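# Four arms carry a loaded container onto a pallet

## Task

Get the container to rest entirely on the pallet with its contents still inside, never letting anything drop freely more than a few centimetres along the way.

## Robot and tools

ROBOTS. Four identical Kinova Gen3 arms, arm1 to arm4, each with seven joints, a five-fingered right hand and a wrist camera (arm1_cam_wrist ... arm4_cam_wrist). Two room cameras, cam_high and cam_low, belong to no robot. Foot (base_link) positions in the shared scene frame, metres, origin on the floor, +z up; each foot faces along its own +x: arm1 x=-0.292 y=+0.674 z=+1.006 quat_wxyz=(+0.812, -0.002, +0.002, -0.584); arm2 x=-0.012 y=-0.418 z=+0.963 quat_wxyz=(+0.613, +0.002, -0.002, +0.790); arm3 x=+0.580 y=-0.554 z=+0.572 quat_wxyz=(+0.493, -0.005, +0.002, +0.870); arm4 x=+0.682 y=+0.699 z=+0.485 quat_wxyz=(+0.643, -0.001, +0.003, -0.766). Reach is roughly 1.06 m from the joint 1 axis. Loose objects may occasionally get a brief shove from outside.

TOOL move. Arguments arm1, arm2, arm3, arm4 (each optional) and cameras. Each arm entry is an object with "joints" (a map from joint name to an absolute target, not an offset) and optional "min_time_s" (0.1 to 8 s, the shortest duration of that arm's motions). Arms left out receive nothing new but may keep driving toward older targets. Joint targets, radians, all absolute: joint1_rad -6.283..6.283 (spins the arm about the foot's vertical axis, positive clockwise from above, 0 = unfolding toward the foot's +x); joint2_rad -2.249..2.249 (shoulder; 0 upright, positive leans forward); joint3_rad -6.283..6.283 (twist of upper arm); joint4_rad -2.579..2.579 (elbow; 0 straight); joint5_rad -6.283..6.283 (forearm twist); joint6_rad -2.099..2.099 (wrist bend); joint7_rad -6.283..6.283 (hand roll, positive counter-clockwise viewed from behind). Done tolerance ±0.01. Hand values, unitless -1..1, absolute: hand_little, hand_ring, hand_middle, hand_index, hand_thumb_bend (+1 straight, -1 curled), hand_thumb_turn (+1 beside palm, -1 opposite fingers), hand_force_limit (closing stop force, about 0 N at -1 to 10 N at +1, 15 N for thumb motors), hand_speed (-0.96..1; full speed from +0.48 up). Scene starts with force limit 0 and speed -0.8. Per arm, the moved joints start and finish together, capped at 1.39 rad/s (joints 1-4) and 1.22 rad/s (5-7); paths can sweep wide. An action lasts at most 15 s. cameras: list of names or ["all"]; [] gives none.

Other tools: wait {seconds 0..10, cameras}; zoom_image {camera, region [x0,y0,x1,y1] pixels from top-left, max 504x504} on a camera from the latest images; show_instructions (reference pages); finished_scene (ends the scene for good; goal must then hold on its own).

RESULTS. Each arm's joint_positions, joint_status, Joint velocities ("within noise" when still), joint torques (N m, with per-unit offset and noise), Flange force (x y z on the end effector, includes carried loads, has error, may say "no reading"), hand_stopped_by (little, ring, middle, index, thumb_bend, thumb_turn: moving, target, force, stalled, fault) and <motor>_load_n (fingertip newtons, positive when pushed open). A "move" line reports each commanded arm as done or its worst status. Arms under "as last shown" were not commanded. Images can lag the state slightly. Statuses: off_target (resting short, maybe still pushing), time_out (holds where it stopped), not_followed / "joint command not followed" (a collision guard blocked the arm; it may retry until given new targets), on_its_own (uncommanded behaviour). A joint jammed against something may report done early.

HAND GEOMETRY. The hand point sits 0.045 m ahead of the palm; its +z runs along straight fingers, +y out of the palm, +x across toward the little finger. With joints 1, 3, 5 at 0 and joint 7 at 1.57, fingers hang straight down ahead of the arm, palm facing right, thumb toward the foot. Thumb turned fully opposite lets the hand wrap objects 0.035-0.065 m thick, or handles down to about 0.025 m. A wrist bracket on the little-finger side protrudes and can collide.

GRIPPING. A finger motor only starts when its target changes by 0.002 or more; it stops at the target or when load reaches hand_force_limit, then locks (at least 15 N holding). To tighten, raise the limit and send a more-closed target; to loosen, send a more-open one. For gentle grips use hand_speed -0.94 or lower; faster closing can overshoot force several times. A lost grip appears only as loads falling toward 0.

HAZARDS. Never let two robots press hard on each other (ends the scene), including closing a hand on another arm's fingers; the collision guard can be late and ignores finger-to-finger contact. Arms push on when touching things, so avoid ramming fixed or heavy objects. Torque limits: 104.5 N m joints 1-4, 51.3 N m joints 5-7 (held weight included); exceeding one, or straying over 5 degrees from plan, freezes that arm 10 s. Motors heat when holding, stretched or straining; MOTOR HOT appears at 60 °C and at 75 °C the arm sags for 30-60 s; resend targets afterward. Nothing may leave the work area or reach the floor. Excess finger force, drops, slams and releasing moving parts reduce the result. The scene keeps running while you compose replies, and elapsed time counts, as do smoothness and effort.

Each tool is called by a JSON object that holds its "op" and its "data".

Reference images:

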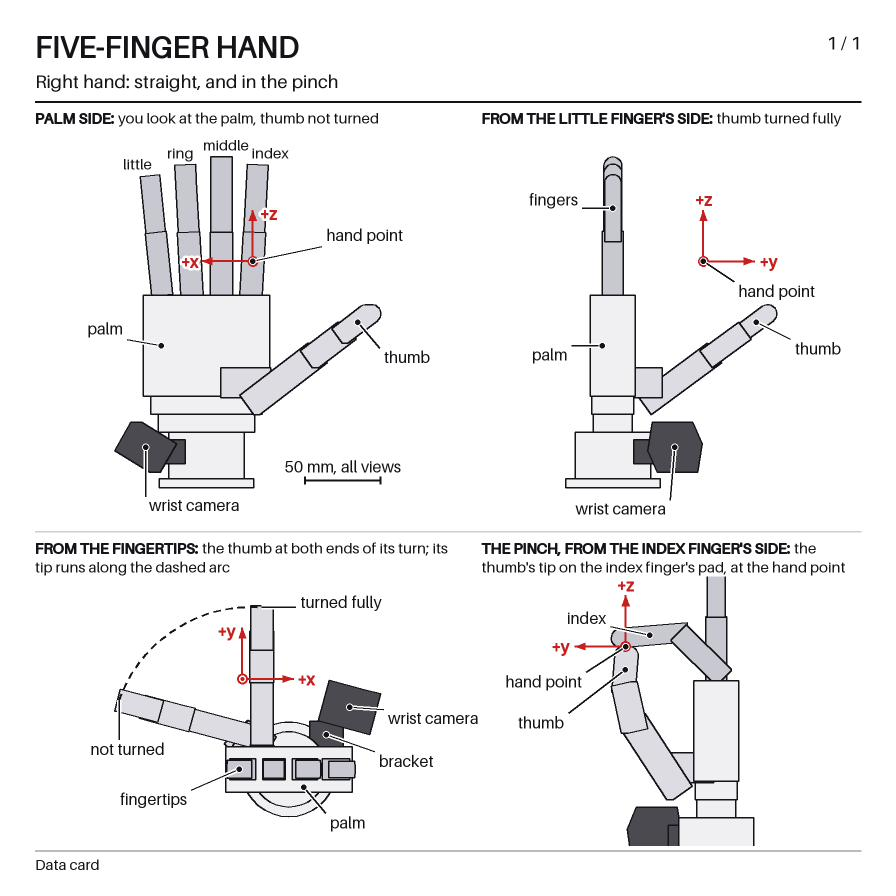

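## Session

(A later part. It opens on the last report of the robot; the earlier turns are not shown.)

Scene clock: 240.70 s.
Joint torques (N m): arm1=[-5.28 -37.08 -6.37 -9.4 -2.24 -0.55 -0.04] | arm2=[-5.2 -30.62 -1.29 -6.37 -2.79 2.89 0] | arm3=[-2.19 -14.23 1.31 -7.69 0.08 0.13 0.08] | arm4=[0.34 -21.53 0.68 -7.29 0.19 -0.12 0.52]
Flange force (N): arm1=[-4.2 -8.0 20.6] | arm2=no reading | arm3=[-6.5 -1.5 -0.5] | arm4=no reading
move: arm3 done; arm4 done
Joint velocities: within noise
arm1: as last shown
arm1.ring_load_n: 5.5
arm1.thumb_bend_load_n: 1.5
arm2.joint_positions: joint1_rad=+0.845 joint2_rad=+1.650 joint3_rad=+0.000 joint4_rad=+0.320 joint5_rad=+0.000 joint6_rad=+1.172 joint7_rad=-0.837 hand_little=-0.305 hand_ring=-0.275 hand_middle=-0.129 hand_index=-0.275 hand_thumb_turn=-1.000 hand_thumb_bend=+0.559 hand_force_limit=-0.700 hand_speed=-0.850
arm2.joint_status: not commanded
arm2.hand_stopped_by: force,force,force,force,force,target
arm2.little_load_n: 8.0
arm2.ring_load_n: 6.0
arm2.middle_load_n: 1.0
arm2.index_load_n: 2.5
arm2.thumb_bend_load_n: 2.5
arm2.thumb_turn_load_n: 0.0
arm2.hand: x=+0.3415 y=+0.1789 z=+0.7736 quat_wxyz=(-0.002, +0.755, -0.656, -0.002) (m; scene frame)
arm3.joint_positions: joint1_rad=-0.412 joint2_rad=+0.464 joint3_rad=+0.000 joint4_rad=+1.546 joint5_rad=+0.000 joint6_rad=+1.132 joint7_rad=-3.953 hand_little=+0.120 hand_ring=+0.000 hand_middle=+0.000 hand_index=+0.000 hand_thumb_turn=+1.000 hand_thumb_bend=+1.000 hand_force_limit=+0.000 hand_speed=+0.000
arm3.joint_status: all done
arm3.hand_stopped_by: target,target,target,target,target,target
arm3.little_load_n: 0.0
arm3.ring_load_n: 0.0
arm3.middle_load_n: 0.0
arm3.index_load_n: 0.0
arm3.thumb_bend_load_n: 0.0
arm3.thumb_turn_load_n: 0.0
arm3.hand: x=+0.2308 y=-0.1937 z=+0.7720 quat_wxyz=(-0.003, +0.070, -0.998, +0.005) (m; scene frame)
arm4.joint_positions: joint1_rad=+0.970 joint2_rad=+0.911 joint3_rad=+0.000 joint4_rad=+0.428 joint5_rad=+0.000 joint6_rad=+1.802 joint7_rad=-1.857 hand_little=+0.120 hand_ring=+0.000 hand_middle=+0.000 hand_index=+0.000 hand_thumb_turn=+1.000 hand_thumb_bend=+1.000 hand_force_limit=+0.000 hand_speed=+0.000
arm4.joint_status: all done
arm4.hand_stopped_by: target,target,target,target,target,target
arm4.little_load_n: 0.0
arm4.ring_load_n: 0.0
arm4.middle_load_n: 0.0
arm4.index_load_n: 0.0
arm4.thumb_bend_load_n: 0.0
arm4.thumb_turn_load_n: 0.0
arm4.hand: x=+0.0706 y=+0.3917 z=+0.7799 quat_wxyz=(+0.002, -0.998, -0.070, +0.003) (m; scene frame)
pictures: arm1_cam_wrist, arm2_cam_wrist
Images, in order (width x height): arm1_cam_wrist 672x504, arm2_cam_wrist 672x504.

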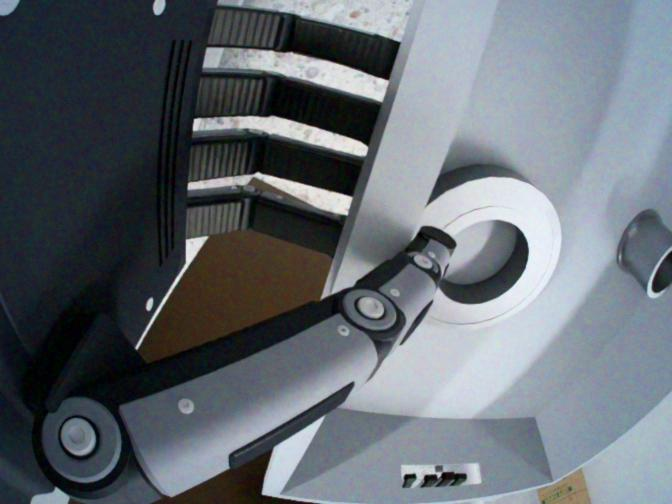

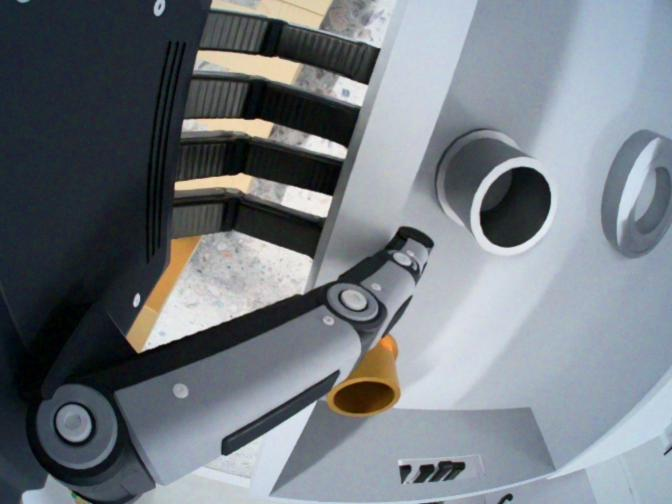

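{"op": "move", "data": {"arm3": {"joints": {"joint1_rad": -0.4543, "joint2_rad": 0.4381, "joint4_rad": 1.5926, "joint6_rad": 1.1109, "joint7_rad": -4.0557}, "min_time_s": 1.2}, "arm4": {"joints": {"joint1_rad": 0.9817, "joint2_rad": 0.7503, "joint4_rad": 0.7367, "joint6_rad": 1.6546, "joint7_rad": -1.9059}, "min_time_s": 1.5}, "cameras": []}}

{"op": "move", "data": {"arm1": {"joints": {"joint1_rad": -0.0420, "joint2_rad": 1.4832, "joint4_rad": 0.9153, "joint6_rad": 0.7431, "joint7_rad": -1.8566}, "min_time_s": 2.0}, "arm2": {"joints": {"joint1_rad": 0.9005, "joint2_rad": 1.5752, "joint4_rad": 0.5056, "joint6_rad": 1.0608, "joint7_rad": -0.8413}, "min_time_s": 2.0}, "cameras": ["all"]}}

Scene clock: 245.57 s.
Joint torques (N m): arm1=[-5.31 -37.01 -6.37 -9.44 -2.24 -0.52 0.02] | arm2=[-5.27 -30.64 -1.37 -6.32 -2.89 2.9 0.02] | arm3=[-67.4 -24.05 -52.84 43.99 -20.01 26.26 2.8] | arm4=[0.33 -19.74 0.62 -7.46 0.18 -0.13 0.55]
Flange force (N): arm1=[-3.7 -8.0 20.3] | arm2=no reading | arm3=[37.2 215.0 -8.4] | arm4=[0.0 1.4 -1.8]
move: arm3 done; arm4 done
TORQUE WARNING: arm3's joint1_rad reached its warning level (56.7 N m). A warning alone does not stop the arm.
Joint velocities: within noise
arm1: as last shown
arm1.ring_load_n: 5.0
arm1.thumb_bend_load_n: 1.0
arm2.joint_positions: joint1_rad=+0.845 joint2_rad=+1.650 joint3_rad=+0.000 joint4_rad=+0.320 joint5_rad=+0.000 joint6_rad=+1.172 joint7_rad=-0.837 hand_little=-0.305 hand_ring=-0.275 hand_middle=-0.129 hand_index=-0.275 hand_thumb_turn=-1.000 hand_thumb_bend=+0.559 hand_force_limit=-0.700 hand_speed=-0.850
arm2.joint_status: not commanded
arm2.hand_stopped_by: force,force,force,force,force,target
arm2.little_load_n: 8.0
arm2.ring_load_n: 5.5
arm2.middle_load_n: 1.5
arm2.index_load_n: 2.5
arm2.thumb_bend_load_n: 2.0
arm2.thumb_turn_load_n: 0.0
arm2.hand: x=+0.3415 y=+0.1789 z=+0.7736 quat_wxyz=(-0.002, +0.755, -0.656, -0.002) (m; scene frame)
arm3.joint_positions: joint1_rad=-0.450 joint2_rad=+0.438 joint3_rad=+0.001 joint4_rad=+1.593 joint5_rad=+0.000 joint6_rad=+1.111 joint7_rad=-4.056 hand_little=+0.120 hand_ring=+0.000 hand_middle=+0.000 hand_index=+0.000 hand_thumb_turn=+1.000 hand_thumb_bend=+1.000 hand_force_limit=+0.000 hand_speed=+0.000
arm3.joint_status: all done
arm3.hand_stopped_by: target,target,target,target,target,target
arm3.little_load_n: 0.0
arm3.ring_load_n: 0.0
arm3.middle_load_n: 0.0
arm3.index_load_n: 0.0
arm3.thumb_bend_load_n: 0.0
arm3.thumb_turn_load_n: 0.0
arm3.hand: x=+0.2349 y=-0.2161 z=+0.7711 quat_wxyz=(-0.003, +0.037, -0.999, +0.005) (m; scene frame)
arm4.joint_positions: joint1_rad=+0.982 joint2_rad=+0.750 joint3_rad=+0.000 joint4_rad=+0.737 joint5_rad=+0.000 joint6_rad=+1.655 joint7_rad=-1.906 hand_little=+0.120 hand_ring=+0.000 hand_middle=+0.000 hand_index=+0.000 hand_thumb_turn=+1.000 hand_thumb_bend=+1.000 hand_force_limit=+0.000 hand_speed=+0.000
arm4.joint_status: all done
arm4.hand_stopped_by: target,target,target,target,target,target
arm4.little_load_n: 0.0
arm4.ring_load_n: 0.0
arm4.middle_load_n: 0.0
arm4.index_load_n: 0.0
arm4.thumb_bend_load_n: 0.0
arm4.thumb_turn_load_n: 0.0
arm4.hand: x=+0.0991 y=+0.4153 z=+0.7839 quat_wxyz=(+0.002, -0.999, -0.041, +0.003) (m; scene frame)
pictures: none
No camera images: "cameras" was empty.

Scene clock: 247.90 s.
Joint torques (N m): arm1=[-4 -37.74 -5.05 -10.2 -1.88 -0.72 -0.01] | arm2=[-4.2 -30.8 -1.23 -6.17 -2.31 2.46 -0.04] | arm3=[-67.43 -24.15 -52.9 44.05 -20.05 26.22 2.84] | arm4=[0.29 -19.71 0.65 -7.52 0.2 -0.11 0.5]
Flange force (N): arm1=[-3.3 -5.7 20.3] | arm2=no reading | arm3=[37.6 215.3 -8.6] | arm4=[0.5 1.1 -1.5]
move: arm1 done; arm2 done
TORQUE WARNING: arm3's joint1_rad reached its warning level (56.7 N m). A warning alone does not stop the arm.
Joint velocities: within noise
arm1.joint_positions: joint1_rad=-0.042 joint2_rad=+1.483 joint3_rad=+0.000 joint4_rad=+0.915 joint5_rad=+0.000 joint6_rad=+0.743 joint7_rad=-1.857 hand_little=-0.306 hand_ring=-0.275 hand_middle=-0.166 hand_index=-0.275 hand_thumb_turn=-1.000 hand_thumb_bend=+0.565 hand_force_limit=-0.700 hand_speed=-0.850
arm1.joint_status: all done
arm1.hand_stopped_by: force,force,force,force,force,target
arm1.little_load_n: 3.5
arm1.ring_load_n: 5.0
arm1.middle_load_n: 1.0
arm1.index_load_n: 7.5
arm1.thumb_bend_load_n: 1.0
arm1.thumb_turn_load_n: 0.5
arm1.hand: x=-0.0279 y=+0.0490 z=+0.7730 quat_wxyz=(+0.002, -0.678, -0.735, +0.002) (m; scene frame)
arm2.joint_positions: joint1_rad=+0.900 joint2_rad=+1.575 joint3_rad=+0.000 joint4_rad=+0.506 joint5_rad=+0.000 joint6_rad=+1.061 joint7_rad=-0.841 hand_little=-0.305 hand_ring=-0.275 hand_middle=-0.129 hand_index=-0.275 hand_thumb_turn=-1.000 hand_thumb_bend=+0.559 hand_force_limit=-0.700 hand_speed=-0.850
arm2.joint_status: all done
arm2.hand_stopped_by: force,force,force,force,force,target
arm2.little_load_n: 8.0
arm2.ring_load_n: 5.5
arm2.middle_load_n: 1.5
arm2.index_load_n: 2.5
arm2.thumb_bend_load_n: 2.5
arm2.thumb_turn_load_n: 0.0
arm2.hand: x=+0.3658 y=+0.1473 z=+0.7734 quat_wxyz=(-0.002, +0.735, -0.678, -0.002) (m; scene frame)
arm3.joint_positions: joint1_rad=-0.450 joint2_rad=+0.438 joint3_rad=+0.001 joint4_rad=+1.593 joint5_rad=+0.000 joint6_rad=+1.111 joint7_rad=-4.056 hand_little=+0.120 hand_ring=+0.000 hand_middle=+0.000 hand_index=+0.000 hand_thumb_turn=+1.000 hand_thumb_bend=+1.000 hand_force_limit=+0.000 hand_speed=+0.000
arm3.joint_status: not commanded
arm3.hand_stopped_by: target,target,target,target,target,target
arm3.little_load_n: 0.0
arm3.ring_load_n: 0.0
arm3.middle_load_n: 0.0
arm3.index_load_n: 0.0
arm3.thumb_bend_load_n: 0.0
arm3.thumb_turn_load_n: 0.0
arm3.hand: x=+0.2349 y=-0.2161 z=+0.7711 quat_wxyz=(-0.003, +0.037, -0.999, +0.005) (m; scene frame)
arm4: as last shown
pictures: arm1_cam_wrist, arm2_cam_wrist, arm3_cam_wrist, arm4_cam_wrist, cam_high, cam_low
Images, in order (width x height): arm1_cam_wrist 672x504, arm2_cam_wrist 672x504, arm3_cam_wrist 672x504, arm4_cam_wrist 672x504, cam_high 672x504, cam_low 672x504.

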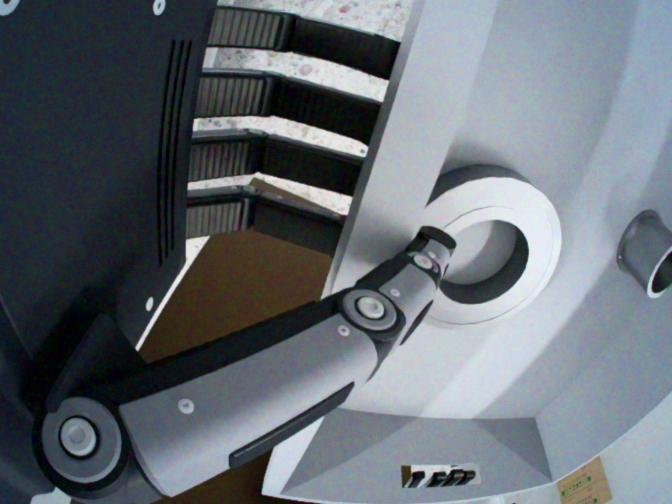

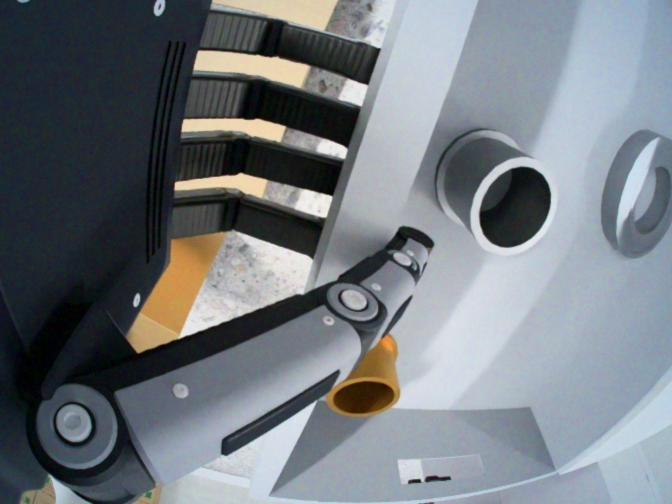

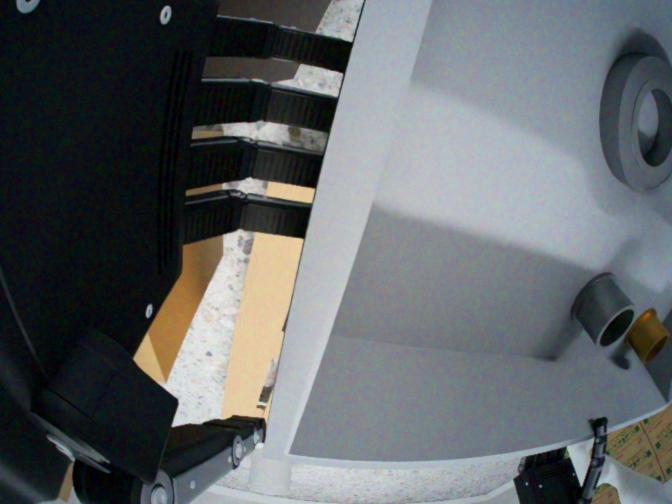

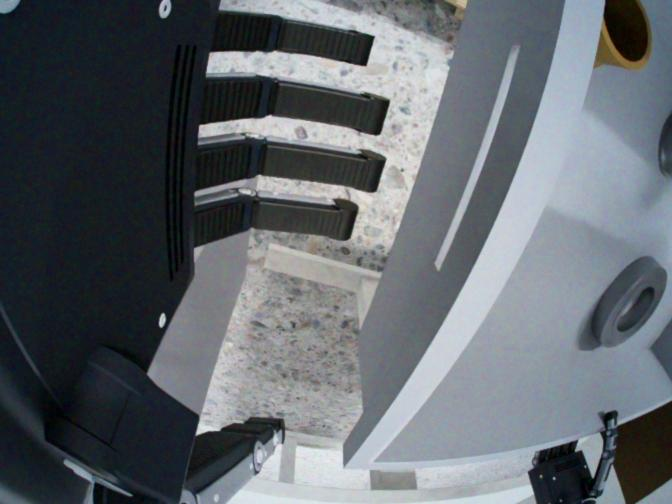

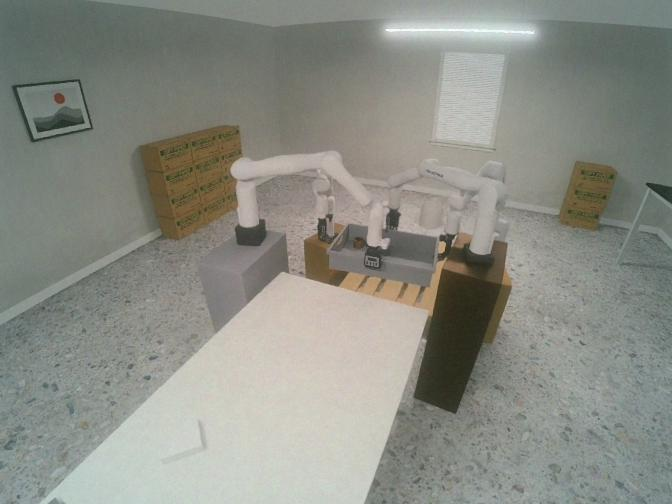

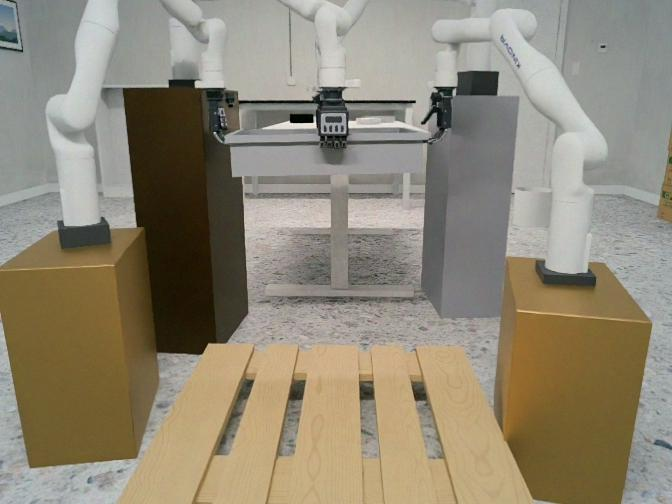

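{"op": "zoom_image", "data": {"camera": "arm1_cam_wrist", "region": [380, 440, 500, 504]}}

Scaled by 4.200 from the camera's 672x504 image, which has a finer 960x720 frame.

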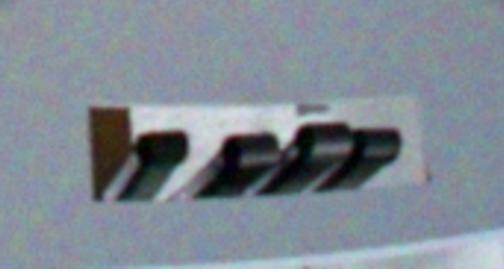

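{"op": "move", "data": {"arm3": {"joints": {"joint1_rad": -0.4283, "joint2_rad": 0.4653, "joint3_rad": 0.0, "joint4_rad": 1.5477, "joint5_rad": 0.0, "joint6_rad": 1.1286, "joint7_rad": -4.0297}, "min_time_s": 0.8}, "cameras": ["arm1_cam_wrist", "cam_low"]}}

{"op": "zoom_image", "data": {"camera": "arm1_cam_wrist", "region": [380, 440, 500, 504]}}

{"op": "zoom_image", "data": {"camera": "cam_low", "region": [110, 0, 480, 200]}}

Scene clock: 252.20 s.
Joint torques (N m): arm1=[-3.97 -37.66 -5.08 -10.08 -1.93 -0.7 -0.02] | arm2=[-4.17 -30.8 -1.12 -6.14 -2.33 2.5 0.02] | arm3=[-2.24 -14.3 1.3 -7.63 0.1 0.13 0.12] | arm4=[0.3 -19.79 0.62 -7.41 0.22 -0.15 0.52]
Flange force (N): arm1=[-3.7 -5.6 20.3] | arm2=no reading | arm3=[-6.3 -0.7 -0.5] | arm4=[-0.6 1.5 -2.1]
move: arm3 done
TORQUE WARNING: arm3's joint1_rad reached its warning level (56.7 N m). A warning alone does not stop the arm.
Joint velocities: within noise
arm1, arm4: as last shown
arm1.ring_load_n: 5.5
arm1.index_load_n: 8.0
arm1.thumb_bend_load_n: 1.5
arm2.joint_positions: joint1_rad=+0.901 joint2_rad=+1.575 joint3_rad=+0.000 joint4_rad=+0.506 joint5_rad=+0.000 joint6_rad=+1.061 joint7_rad=-0.841 hand_little=-0.305 hand_ring=-0.275 hand_middle=-0.129 hand_index=-0.275 hand_thumb_turn=-1.000 hand_thumb_bend=+0.559 hand_force_limit=-0.700 hand_speed=-0.850
arm2.joint_status: not commanded
arm2.hand_stopped_by: force,force,force,force,force,target
arm2.little_load_n: 8.0
arm2.ring_load_n: 5.5
arm2.middle_load_n: 1.0
arm2.index_load_n: 2.5
arm2.thumb_bend_load_n: 2.5
arm2.thumb_turn_load_n: 0.0
arm2.hand: x=+0.3658 y=+0.1473 z=+0.7734 quat_wxyz=(-0.002, +0.735, -0.678, -0.002) (m; scene frame)
arm3.joint_positions: joint1_rad=-0.428 joint2_rad=+0.465 joint3_rad=+0.000 joint4_rad=+1.548 joint5_rad=+0.000 joint6_rad=+1.129 joint7_rad=-4.030 hand_little=+0.120 hand_ring=+0.000 hand_middle=+0.000 hand_index=+0.000 hand_thumb_turn=+1.000 hand_thumb_bend=+1.000 hand_force_limit=+0.000 hand_speed=+0.000
arm3.joint_status: all done
arm3.hand_stopped_by: target,target,target,target,target,target
arm3.little_load_n: 0.0
arm3.ring_load_n: 0.0
arm3.middle_load_n: 0.0
arm3.index_load_n: 0.0
arm3.thumb_bend_load_n: 0.0
arm3.thumb_turn_load_n: 0.0
arm3.hand: x=+0.2297 y=-0.2013 z=+0.7709 quat_wxyz=(-0.003, +0.040, -0.999, +0.005) (m; scene frame)
pictures: arm1_cam_wrist, cam_low
Images, in order (width x height): arm1_cam_wrist 672x504, cam_low 672x504.

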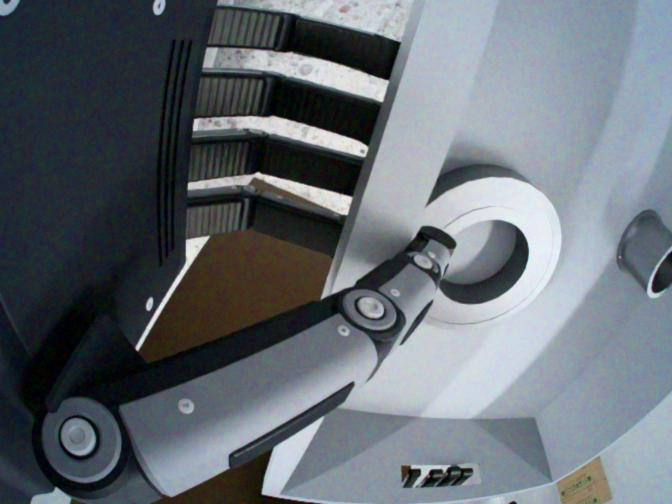

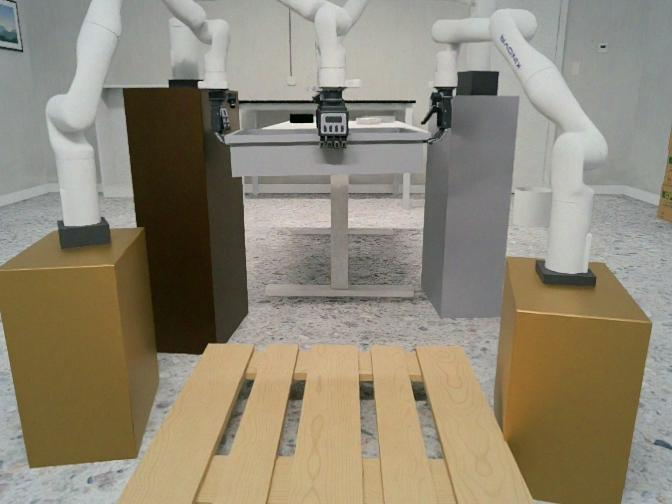

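Scaled by 4.200 from the camera's 672x504 image, which has a finer 960x720 frame.

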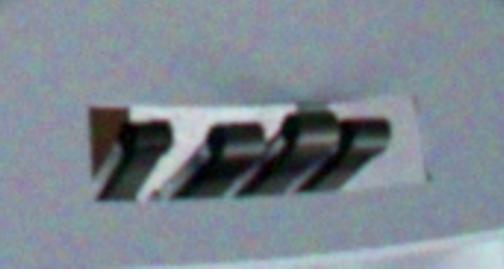

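Scaled by 1.362 from the camera's 672x504 image, which has a finer 960x720 frame.

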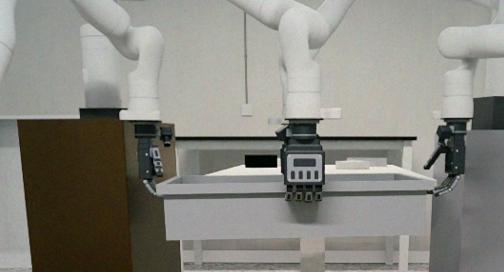

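{"op": "move", "data": {"arm3": {"joints": {"joint1_rad": -0.3881, "joint2_rad": 0.5031, "joint4_rad": 1.4840, "joint6_rad": 1.1545, "joint7_rad": -3.9895}, "min_time_s": 1.2}, "arm4": {"joints": {"joint1_rad": 0.9201, "joint2_rad": 0.7978, "joint4_rad": 0.6445, "joint6_rad": 1.6993, "joint7_rad": -1.9675}, "min_time_s": 1.2}, "cameras": ["arm1_cam_wrist", "arm2_cam_wrist", "arm3_cam_wrist"]}}

{"op": "zoom_image", "data": {"camera": "arm1_cam_wrist", "region": [380, 440, 500, 504]}}

{"op": "zoom_image", "data": {"camera": "arm2_cam_wrist", "region": [380, 440, 500, 504]}}

Scene clock: 254.63 s.
Joint torques (N m): arm1=[-3.61 -37.86 -4.82 -10.44 -1.9 -0.98 -0.14] | arm2=[-3.6 -30.17 -0.73 -5.77 -2.08 2.54 0.11] | arm3=[-1.2 -15.62 2.28 -8.89 0.68 -0.4 0.1] | arm4=[0.34 -20.27 0.64 -7.39 0.22 -0.14 0.55]
Flange force (N): arm1=[-2.9 -5.4 20.0] | arm2=no reading | arm3=[-6.6 -4.2 0.8] | arm4=[-0.1 1.5 -2.0]
move: arm3 done; arm4 done
Joint velocities: within noise
arm1: as last shown
arm1.little_load_n: 5.0
arm1.ring_load_n: 6.0
arm1.middle_load_n: 0.0
arm1.index_load_n: 6.0
arm1.thumb_turn_load_n: -0.5
arm1.hand: x=-0.0279 y=+0.0491 z=+0.7730 quat_wxyz=(+0.002, -0.678, -0.735, +0.002) (m; scene frame)
arm2.joint_positions: joint1_rad=+0.901 joint2_rad=+1.575 joint3_rad=+0.000 joint4_rad=+0.506 joint5_rad=+0.000 joint6_rad=+1.061 joint7_rad=-0.841 hand_little=-0.305 hand_ring=-0.275 hand_middle=-0.129 hand_index=-0.275 hand_thumb_turn=-1.000 hand_thumb_bend=+0.559 hand_force_limit=-0.700 hand_speed=-0.850
arm2.joint_status: not commanded
arm2.hand_stopped_by: force,force,force,force,force,target
arm2.little_load_n: 6.0
arm2.ring_load_n: 4.5
arm2.middle_load_n: 1.5
arm2.index_load_n: 4.0
arm2.thumb_bend_load_n: 2.0
arm2.thumb_turn_load_n: 1.0
arm2.hand: x=+0.3658 y=+0.1473 z=+0.7734 quat_wxyz=(-0.002, +0.735, -0.678, -0.002) (m; scene frame)
arm3.joint_positions: joint1_rad=-0.388 joint2_rad=+0.503 joint3_rad=+0.000 joint4_rad=+1.484 joint5_rad=+0.000 joint6_rad=+1.154 joint7_rad=-3.990 hand_little=+0.120 hand_ring=+0.000 hand_middle=+0.000 hand_index=+0.000 hand_thumb_turn=+1.000 hand_thumb_bend=+1.000 hand_force_limit=+0.000 hand_speed=+0.000
arm3.joint_status: all done
arm3.hand_stopped_by: target,target,target,target,target,target
arm3.little_load_n: 0.0
arm3.ring_load_n: 1.0
arm3.middle_load_n: 0.0
arm3.index_load_n: 0.0
arm3.thumb_bend_load_n: 0.0
arm3.thumb_turn_load_n: 0.0
arm3.hand: x=+0.2277 y=-0.1760 z=+0.7706 quat_wxyz=(-0.003, +0.040, -0.999, +0.005) (m; scene frame)
arm4.joint_positions: joint1_rad=+0.920 joint2_rad=+0.798 joint3_rad=+0.000 joint4_rad=+0.645 joint5_rad=+0.000 joint6_rad=+1.699 joint7_rad=-1.968 hand_little=+0.120 hand_ring=+0.000 hand_middle=+0.000 hand_index=+0.000 hand_thumb_turn=+1.000 hand_thumb_bend=+1.000 hand_force_limit=+0.000 hand_speed=+0.000
arm4.joint_status: all done
arm4.hand_stopped_by: target,target,target,target,target,target
arm4.little_load_n: 0.0
arm4.ring_load_n: 0.0
arm4.middle_load_n: 0.0
arm4.index_load_n: 0.0
arm4.thumb_bend_load_n: -0.5
arm4.thumb_turn_load_n: 0.0
arm4.hand: x=+0.1023 y=+0.3754 z=+0.7837 quat_wxyz=(+0.002, -0.999, -0.040, +0.003) (m; scene frame)
pictures: arm1_cam_wrist, arm2_cam_wrist, arm3_cam_wrist
Images, in order (width x height): arm1_cam_wrist 672x504, arm2_cam_wrist 672x504, arm3_cam_wrist 672x504.

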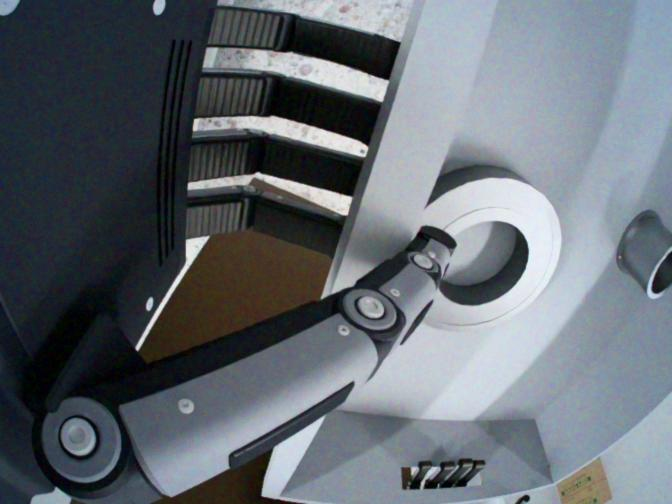

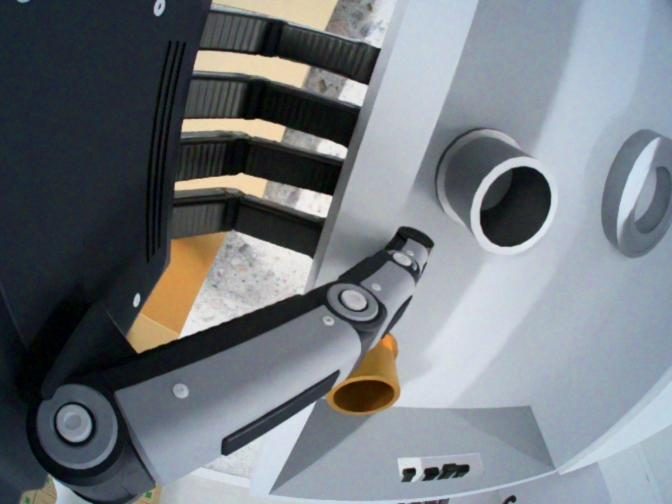

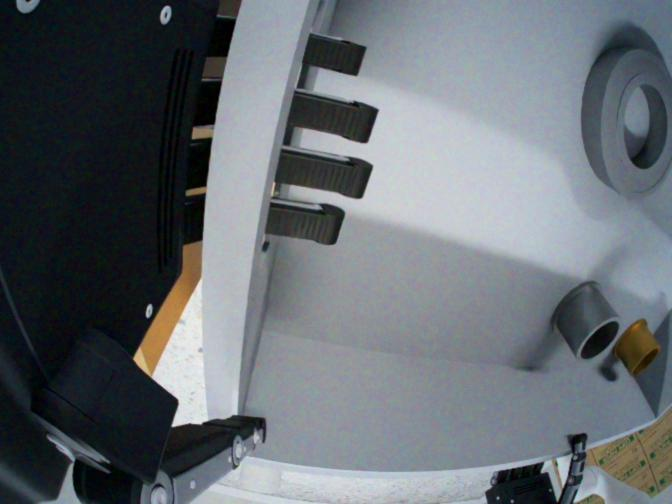

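Scaled by 4.200 from the camera's 672x504 image, which has a finer 960x720 frame.

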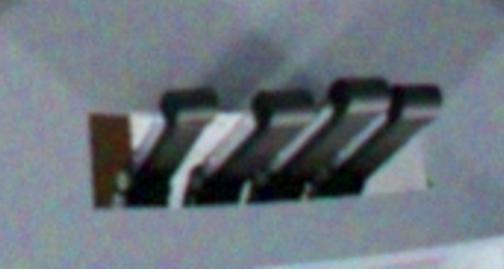

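Scaled by 4.200 from the camera's 672x504 image, which has a finer 960x720 frame.

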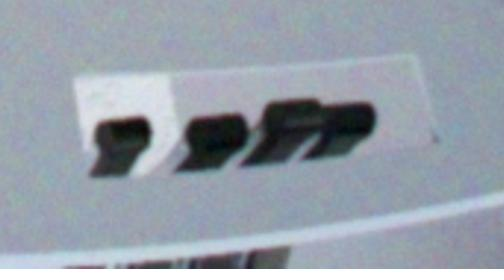

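{"op": "move", "data": {"arm4": {"joints":{"joint1_rad":0.8902,"joint2_rad":0.8305,"joint4_rad":0.582,"joint6_rad":1.7292,"joint7_rad":-1.9974},"min_time_s":1.0}, "cameras": ["arm2_cam_wrist"]}}

{"op": "zoom_image", "data": {"camera": "arm2_cam_wrist", "region": [380, 440, 500, 504]}}

Scene clock: 258.63 s.
Joint torques (N m): arm1=[-3.63 -37.83 -4.74 -10.39 -1.82 -0.92 -0.18] | arm2=[-3.6 -30.2 -0.79 -5.79 -2.1 2.6 0.11] | arm3=[-1.22 -15.7 2.23 -8.95 0.67 -0.42 0.08] | arm4=[0.27 -20.71 0.72 -7.42 0.25 -0.14 0.51]
Flange force (N): arm1=[-3.0 -5.4 20.0] | arm2=no reading | arm3=[-6.7 -4.1 0.9] | arm4=[0.0 1.2 -1.8]
move: arm4 done
Joint velocities: within noise
arm1, arm3: as last shown
arm1.middle_load_n: 0.5
arm1.hand: x=-0.0279 y=+0.0490 z=+0.7730 quat_wxyz=(+0.002, -0.678, -0.735, +0.002) (m; scene frame)
arm2.joint_positions: joint1_rad=+0.901 joint2_rad=+1.575 joint3_rad=+0.000 joint4_rad=+0.506 joint5_rad=+0.000 joint6_rad=+1.061 joint7_rad=-0.841 hand_little=-0.305 hand_ring=-0.275 hand_middle=-0.129 hand_index=-0.275 hand_thumb_turn=-1.000 hand_thumb_bend=+0.559 hand_force_limit=-0.700 hand_speed=-0.850
arm2.joint_status: not commanded
arm2.hand_stopped_by: force,force,force,force,force,target
arm2.little_load_n: 6.0
arm2.ring_load_n: 4.5
arm2.middle_load_n: 1.5
arm2.index_load_n: 4.0
arm2.thumb_bend_load_n: 2.5
arm2.thumb_turn_load_n: 1.0
arm2.hand: x=+0.3658 y=+0.1473 z=+0.7734 quat_wxyz=(-0.002, +0.735, -0.678, -0.002) (m; scene frame)
arm3.ring_load_n: 0.5
arm4.joint_positions: joint1_rad=+0.890 joint2_rad=+0.830 joint3_rad=+0.000 joint4_rad=+0.582 joint5_rad=+0.000 joint6_rad=+1.729 joint7_rad=-1.997 hand_little=+0.120 hand_ring=+0.000 hand_middle=+0.000 hand_index=+0.000 hand_thumb_turn=+1.000 hand_thumb_bend=+1.000 hand_force_limit=+0.000 hand_speed=+0.000
arm4.joint_status: all done
arm4.hand_stopped_by: target,target,target,target,target,target
arm4.little_load_n: 0.0
arm4.ring_load_n: 0.0
arm4.middle_load_n: 0.0
arm4.index_load_n: 0.0
arm4.thumb_bend_load_n: 0.0
arm4.thumb_turn_load_n: 0.0
arm4.hand: x=+0.1033 y=+0.3550 z=+0.7829 quat_wxyz=(+0.002, -0.999, -0.040, +0.003) (m; scene frame)
pictures: arm2_cam_wrist
Images, in order (width x height): arm2_cam_wrist 672x504.

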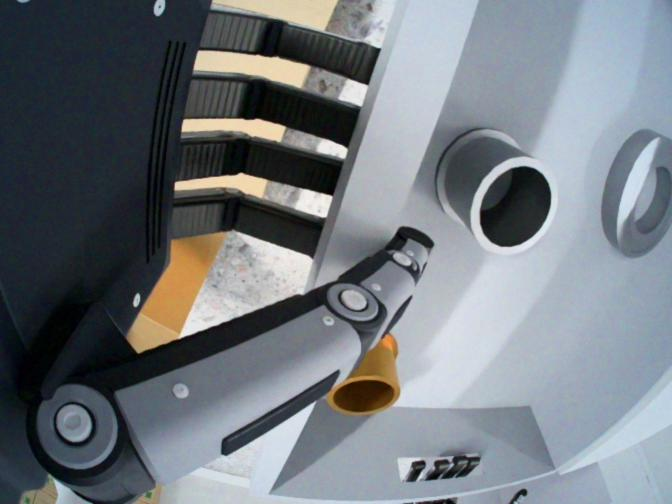

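Scaled by 4.200 from the camera's 672x504 image, which has a finer 960x720 frame.

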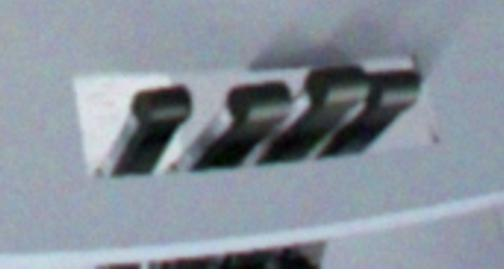

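{"op": "move", "data": {"arm4": {"joints":{"joint1_rad":0.8603,"joint2_rad":0.8631,"joint4_rad":0.5194,"joint6_rad":1.7591,"joint7_rad":-2.0273},"min_time_s":1.2}, "cameras": ["arm2_cam_wrist", "arm1_cam_wrist", "cam_high", "cam_low"]}}

{"op": "zoom_image", "data": {"camera": "arm2_cam_wrist", "region": [380, 440, 500, 504]}}

{"op": "zoom_image", "data": {"camera": "arm1_cam_wrist", "region": [380, 440, 500, 504]}}

Scene clock: 261.10 s.
Joint torques (N m): arm1=[-4.75 -32.33 -5.42 -7.61 -1.83 -0.01 0.17] | arm2=[-5.61 -28.42 -2.12 -6.7 -2.94 0.8 -0.31] | arm3=[0.13 -18.8 3.64 -12.64 1.64 -1.89 0.14] | arm4=[-7.83 -25.06 -4.66 -10.84 -3.85 -2.17 0.47]
Flange force (N): arm1=[-5.2 -6.2 13.4] | arm2=no reading | arm3=[-8.2 -9.6 6.6] | arm4=no reading
move: arm4 done
Joint velocities: within noise
arm1, arm3: as last shown
arm1.joint_positions: joint1_rad=-0.042 joint2_rad=+1.483 joint3_rad=+0.000 joint4_rad=+0.915 joint5_rad=+0.000 joint6_rad=+0.743 joint7_rad=-1.857 hand_little=-0.306 hand_ring=-0.275 hand_middle=-0.167 hand_index=-0.275 hand_thumb_turn=-1.000 hand_thumb_bend=+0.565 hand_force_limit=-0.700 hand_speed=-0.850
arm1.little_load_n: 3.0
arm1.ring_load_n: 4.0
arm1.middle_load_n: -1.0
arm1.index_load_n: 5.0
arm1.thumb_bend_load_n: 2.0
arm1.thumb_turn_load_n: 0.5
arm1.hand: x=-0.0278 y=+0.0489 z=+0.7731 quat_wxyz=(+0.002, -0.678, -0.735, +0.002) (m; scene frame)
arm2.joint_positions: joint1_rad=+0.901 joint2_rad=+1.575 joint3_rad=+0.000 joint4_rad=+0.506 joint5_rad=+0.000 joint6_rad=+1.061 joint7_rad=-0.841 hand_little=-0.305 hand_ring=-0.275 hand_middle=-0.129 hand_index=-0.275 hand_thumb_turn=-1.000 hand_thumb_bend=+0.559 hand_force_limit=-0.700 hand_speed=-0.850
arm2.joint_status: not commanded
arm2.hand_stopped_by: force,force,force,force,force,target
arm2.little_load_n: 5.5
arm2.ring_load_n: 3.5
arm2.middle_load_n: 0.0
arm2.index_load_n: 2.0
arm2.thumb_bend_load_n: 3.0
arm2.thumb_turn_load_n: 0.0
arm2.hand: x=+0.3658 y=+0.1473 z=+0.7734 quat_wxyz=(-0.002, +0.735, -0.678, -0.002) (m; scene frame)
arm3.joint_positions: joint1_rad=-0.388 joint2_rad=+0.503 joint3_rad=+0.000 joint4_rad=+1.484 joint5_rad=+0.000 joint6_rad=+1.155 joint7_rad=-3.990 hand_little=+0.120 hand_ring=+0.000 hand_middle=+0.000 hand_index=+0.000 hand_thumb_turn=+1.000 hand_thumb_bend=+1.000 hand_force_limit=+0.000 hand_speed=+0.000
arm3.ring_load_n: 2.0
arm3.middle_load_n: 0.5
arm4.joint_positions: joint1_rad=+0.860 joint2_rad=+0.863 joint3_rad=+0.000 joint4_rad=+0.519 joint5_rad=+0.000 joint6_rad=+1.759 joint7_rad=-2.027 hand_little=+0.120 hand_ring=+0.000 hand_middle=+0.000 hand_index=+0.000 hand_thumb_turn=+1.000 hand_thumb_bend=+1.000 hand_force_limit=+0.000 hand_speed=+0.000
arm4.joint_status: all done
arm4.hand_stopped_by: target,target,target,target,target,target
arm4.little_load_n: 0.0
arm4.ring_load_n: 3.0
arm4.middle_load_n: 1.5
arm4.index_load_n: 0.0
arm4.thumb_bend_load_n: 0.0
arm4.thumb_turn_load_n: 0.0
arm4.hand: x=+0.1054 y=+0.3348 z=+0.7818 quat_wxyz=(+0.002, -0.999, -0.040, +0.003) (m; scene frame)
pictures: arm1_cam_wrist, arm2_cam_wrist, cam_high, cam_low
Images, in order (width x height): arm1_cam_wrist 672x504, arm2_cam_wrist 672x504, cam_high 672x504, cam_low 672x504.

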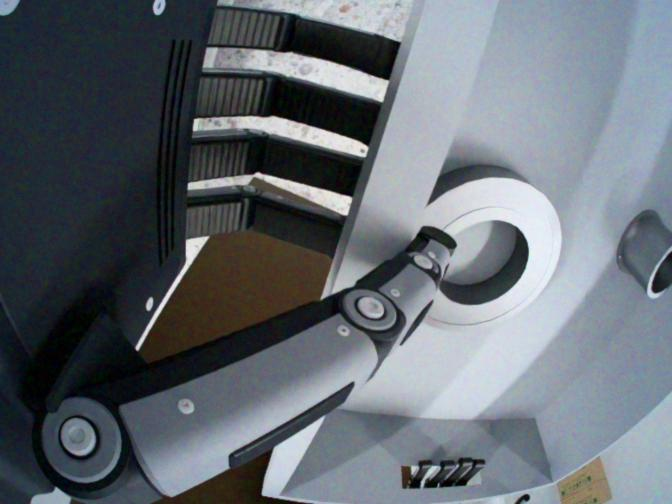

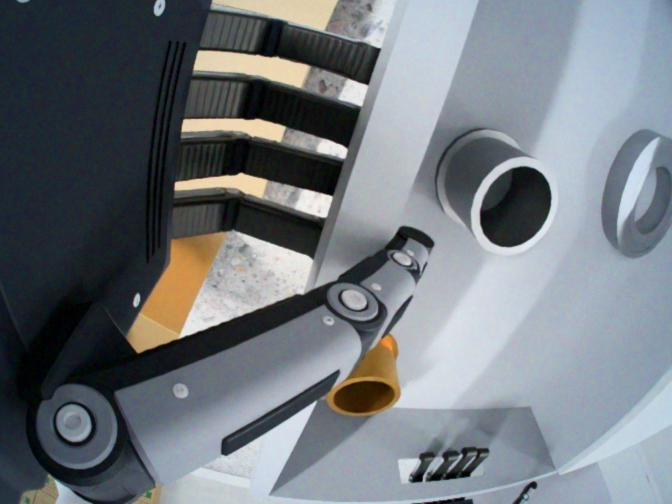

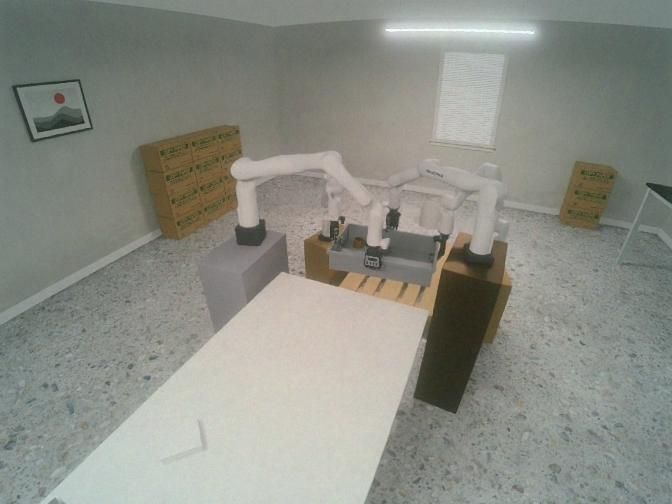

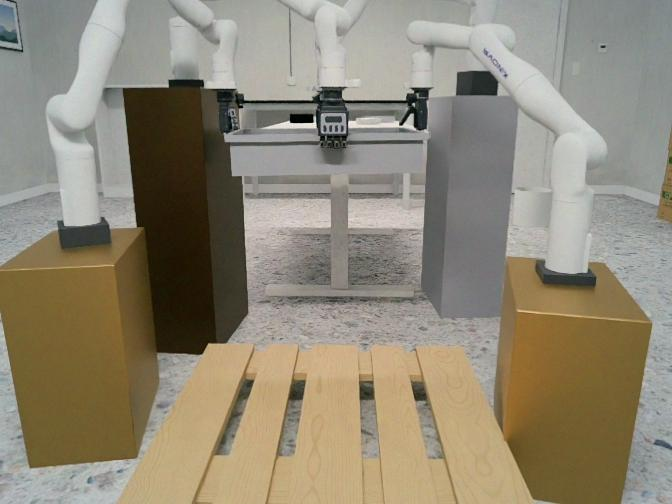

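Scaled by 4.200 from the camera's 672x504 image, which has a finer 960x720 frame.

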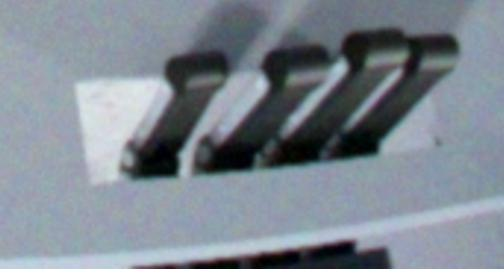

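Scaled by 4.200 from the camera's 672x504 image, which has a finer 960x720 frame.

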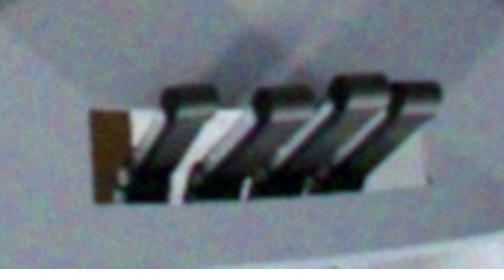

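{"op": "move", "data": {"arm3": {"joints":{"hand_force_limit":0.4,"hand_speed":-0.8,"hand_index":-0.3,"hand_middle":-0.3,"hand_ring":-0.3,"hand_little":-0.22}}, "arm4": {"joints":{"hand_force_limit":0.4,"hand_speed":-0.8,"hand_index":-0.3,"hand_middle":-0.3,"hand_ring":-0.3,"hand_little":-0.22}}, "cameras": ["arm2_cam_wrist", "arm1_cam_wrist"]}}

{"op": "zoom_image", "data": {"camera": "arm2_cam_wrist", "region": [380, 440, 500, 504]}}

{"op": "zoom_image", "data": {"camera": "arm1_cam_wrist", "region": [380, 440, 500, 504]}}

Scene clock: 264.73 s.
Joint torques (N m): arm1=[-4.06 -21.95 -4.23 -4.59 -1.15 -0.08 0.05] | arm2=[-2.42 -17.57 0.84 -2.97 -0.77 -0.02 -0.17] | arm3=[6.93 -27.75 10.21 -25.08 6.35 -6.9 0.36] | arm4=[-17.39 -35.66 -10.92 -18.26 -8.7 -5.08 0.43]
Flange force (N): arm1=[-2.4 -5.9 -4.0] | arm2=no reading | arm3=[-12.4 -33.6 24.0] | arm4=no reading
move: arm3 done; arm4 done
Joint velocities: within noise
arm1: as last shown
arm1.joint_positions: joint1_rad=-0.042 joint2_rad=+1.483 joint3_rad=+0.000 joint4_rad=+0.915 joint5_rad=+0.000 joint6_rad=+0.743 joint7_rad=-1.857 hand_little=-0.306 hand_ring=-0.275 hand_middle=-0.167 hand_index=-0.276 hand_thumb_turn=-1.000 hand_thumb_bend=+0.566 hand_force_limit=-0.700 hand_speed=-0.850
arm1.little_load_n: 0.0
arm1.ring_load_n: 0.0
arm1.middle_load_n: -2.0
arm1.index_load_n: 0.0
arm1.thumb_bend_load_n: 6.0
arm1.hand: x=-0.0279 y=+0.0490 z=+0.7730 quat_wxyz=(+0.002, -0.678, -0.735, +0.002) (m; scene frame)
arm2.joint_positions: joint1_rad=+0.900 joint2_rad=+1.575 joint3_rad=+0.000 joint4_rad=+0.506 joint5_rad=+0.000 joint6_rad=+1.061 joint7_rad=-0.841 hand_little=-0.306 hand_ring=-0.276 hand_middle=-0.130 hand_index=-0.276 hand_thumb_turn=-1.000 hand_thumb_bend=+0.560 hand_force_limit=-0.700 hand_speed=-0.850
arm2.joint_status: not commanded
arm2.hand_stopped_by: force,force,force,force,force,target
arm2.little_load_n: 0.5
arm2.ring_load_n: 0.0
arm2.middle_load_n: -1.5
arm2.index_load_n: 0.5
arm2.thumb_bend_load_n: 9.0
arm2.thumb_turn_load_n: 0.0
arm2.hand: x=+0.3658 y=+0.1474 z=+0.7734 quat_wxyz=(-0.002, +0.735, -0.678, -0.002) (m; scene frame)
arm3.joint_positions: joint1_rad=-0.388 joint2_rad=+0.503 joint3_rad=+0.000 joint4_rad=+1.484 joint5_rad=+0.000 joint6_rad=+1.154 joint7_rad=-3.990 hand_little=-0.220 hand_ring=-0.299 hand_middle=-0.299 hand_index=-0.299 hand_thumb_turn=+1.000 hand_thumb_bend=+1.000 hand_force_limit=+0.400 hand_speed=-0.800
arm3.joint_status: all done
arm3.hand_stopped_by: target,target,target,target,target,target
arm3.little_load_n: 0.0
arm3.ring_load_n: 4.5
arm3.middle_load_n: 3.0
arm3.index_load_n: 2.5
arm3.thumb_bend_load_n: 0.0
arm3.thumb_turn_load_n: 0.0
arm3.hand: x=+0.2276 y=-0.1760 z=+0.7706 quat_wxyz=(-0.003, +0.040, -0.999, +0.005) (m; scene frame)
arm4.joint_positions: joint1_rad=+0.860 joint2_rad=+0.863 joint3_rad=+0.000 joint4_rad=+0.519 joint5_rad=+0.000 joint6_rad=+1.759 joint7_rad=-2.027 hand_little=-0.220 hand_ring=-0.298 hand_middle=-0.299 hand_index=-0.300 hand_thumb_turn=+1.000 hand_thumb_bend=+1.000 hand_force_limit=+0.400 hand_speed=-0.800
arm4.joint_status: all done
arm4.hand_stopped_by: target,target,target,target,target,target
arm4.little_load_n: 1.0
arm4.ring_load_n: 5.0
arm4.middle_load_n: 3.0
arm4.index_load_n: 1.0
arm4.thumb_bend_load_n: 0.0
arm4.thumb_turn_load_n: 0.0
arm4.hand: x=+0.1054 y=+0.3347 z=+0.7817 quat_wxyz=(+0.002, -0.999, -0.040, +0.003) (m; scene frame)
pictures: arm1_cam_wrist, arm2_cam_wrist
Images, in order (width x height): arm1_cam_wrist 672x504, arm2_cam_wrist 672x504.

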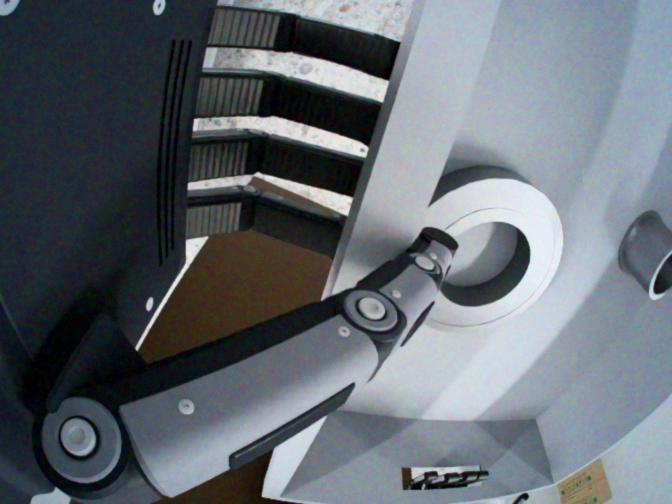

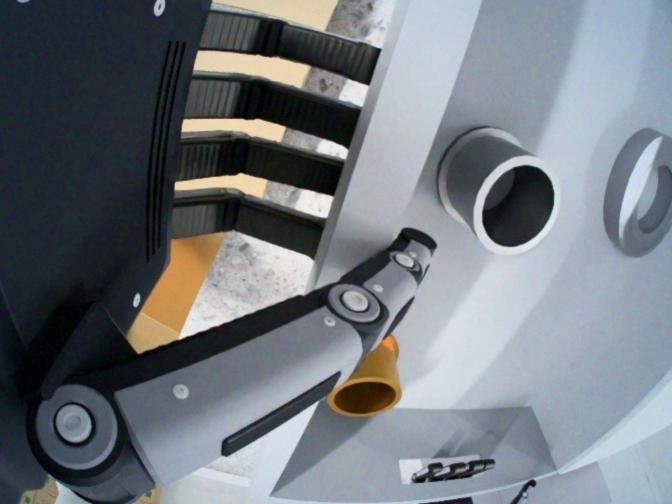

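Scaled by 4.200 from the camera's 672x504 image, which has a finer 960x720 frame.

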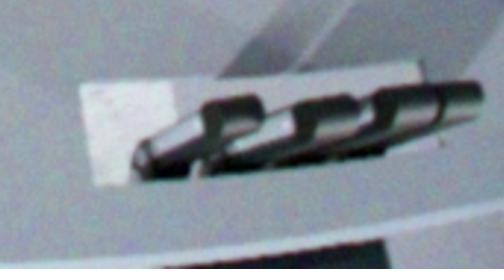

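Scaled by 4.200 from the camera's 672x504 image, which has a finer 960x720 frame.

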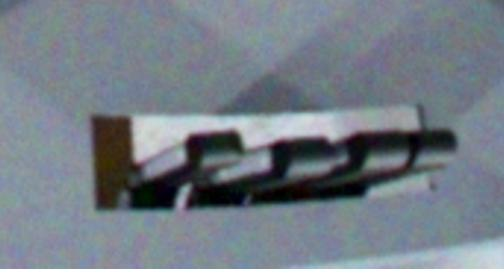

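{"op": "move", "data": {"arm3": {"joints":{"joint1_rad":-0.3944,"joint2_rad":0.4965,"joint4_rad":1.4943,"joint6_rad":1.1508,"joint7_rad":-3.996},"min_time_s":1.0}, "arm4": {"joints":{"joint1_rad":0.866,"joint2_rad":0.8555,"joint4_rad":0.5349,"joint6_rad":1.7512,"joint7_rad":-2.0216},"min_time_s":1.0}}}

Scene clock: 267.97 s.
Joint torques (N m): arm1=[-2.09 -26.27 -2.72 -5.47 -0.69 0.15 0.04] | arm2=[-2.61 -21.59 0.26 -3.42 -1.2 1.34 0.06] | arm3=[1.01 -22.65 4.58 -14.85 2.37 -1.56 0.14] | arm4=[-4.74 -30.63 -2.79 -13.07 -2.57 -1.41 0.49]
Flange force (N): arm1=[-4.1 -2.3 4.0] | arm2=no reading | arm3=[-7.0 -10.9 15.5] | arm4=[-1.1 -7.0 12.9]
move: arm3 done; arm4 done
Joint velocities: within noise
arm1: as last shown
arm1.joint_positions: joint1_rad=-0.042 joint2_rad=+1.483 joint3_rad=+0.000 joint4_rad=+0.915 joint5_rad=+0.000 joint6_rad=+0.743 joint7_rad=-1.857 hand_little=-0.306 hand_ring=-0.275 hand_middle=-0.166 hand_index=-0.276 hand_thumb_turn=-1.000 hand_thumb_bend=+0.566 hand_force_limit=-0.700 hand_speed=-0.850
arm1.middle_load_n: 2.5
arm1.thumb_bend_load_n: 5.0
arm1.thumb_turn_load_n: 1.0
arm2.joint_positions: joint1_rad=+0.901 joint2_rad=+1.575 joint3_rad=+0.000 joint4_rad=+0.506 joint5_rad=+0.000 joint6_rad=+1.061 joint7_rad=-0.841 hand_little=-0.306 hand_ring=-0.276 hand_middle=-0.129 hand_index=-0.276 hand_thumb_turn=-1.000 hand_thumb_bend=+0.560 hand_force_limit=-0.700 hand_speed=-0.850
arm2.joint_status: not commanded
arm2.hand_stopped_by: force,force,force,force,force,target
arm2.little_load_n: 0.5
arm2.ring_load_n: 0.0
arm2.middle_load_n: 3.0
arm2.index_load_n: 0.0
arm2.thumb_bend_load_n: 7.5
arm2.thumb_turn_load_n: 0.5
arm2.hand: x=+0.3659 y=+0.1473 z=+0.7734 quat_wxyz=(-0.002, +0.735, -0.678, -0.002) (m; scene frame)
arm3.joint_positions: joint1_rad=-0.394 joint2_rad=+0.496 joint3_rad=+0.000 joint4_rad=+1.494 joint5_rad=+0.000 joint6_rad=+1.151 joint7_rad=-3.996 hand_little=-0.220 hand_ring=-0.299 hand_middle=-0.299 hand_index=-0.299 hand_thumb_turn=+1.000 hand_thumb_bend=+1.000 hand_force_limit=+0.400 hand_speed=-0.800
arm3.joint_status: all done
arm3.hand_stopped_by: target,target,target,target,target,target
arm3.little_load_n: 0.5
arm3.ring_load_n: 3.0
arm3.middle_load_n: 1.5
arm3.index_load_n: 1.5
arm3.thumb_bend_load_n: 0.0
arm3.thumb_turn_load_n: 0.0
arm3.hand: x=+0.2281 y=-0.1801 z=+0.7710 quat_wxyz=(-0.003, +0.040, -0.999, +0.005) (m; scene frame)
arm4.joint_positions: joint1_rad=+0.866 joint2_rad=+0.855 joint3_rad=+0.000 joint4_rad=+0.535 joint5_rad=+0.000 joint6_rad=+1.751 joint7_rad=-2.022 hand_little=-0.220 hand_ring=-0.298 hand_middle=-0.299 hand_index=-0.300 hand_thumb_turn=+1.000 hand_thumb_bend=+1.000 hand_force_limit=+0.400 hand_speed=-0.800
arm4.joint_status: all done
arm4.hand_stopped_by: target,target,target,target,target,target
arm4.little_load_n: 0.0
arm4.ring_load_n: 3.5
arm4.middle_load_n: 1.5
arm4.index_load_n: 0.5
arm4.thumb_bend_load_n: 0.0
arm4.thumb_turn_load_n: 0.0
arm4.hand: x=+0.1052 y=+0.3387 z=+0.7818 quat_wxyz=(+0.002, -0.999, -0.041, +0.003) (m; scene frame)
pictures: none


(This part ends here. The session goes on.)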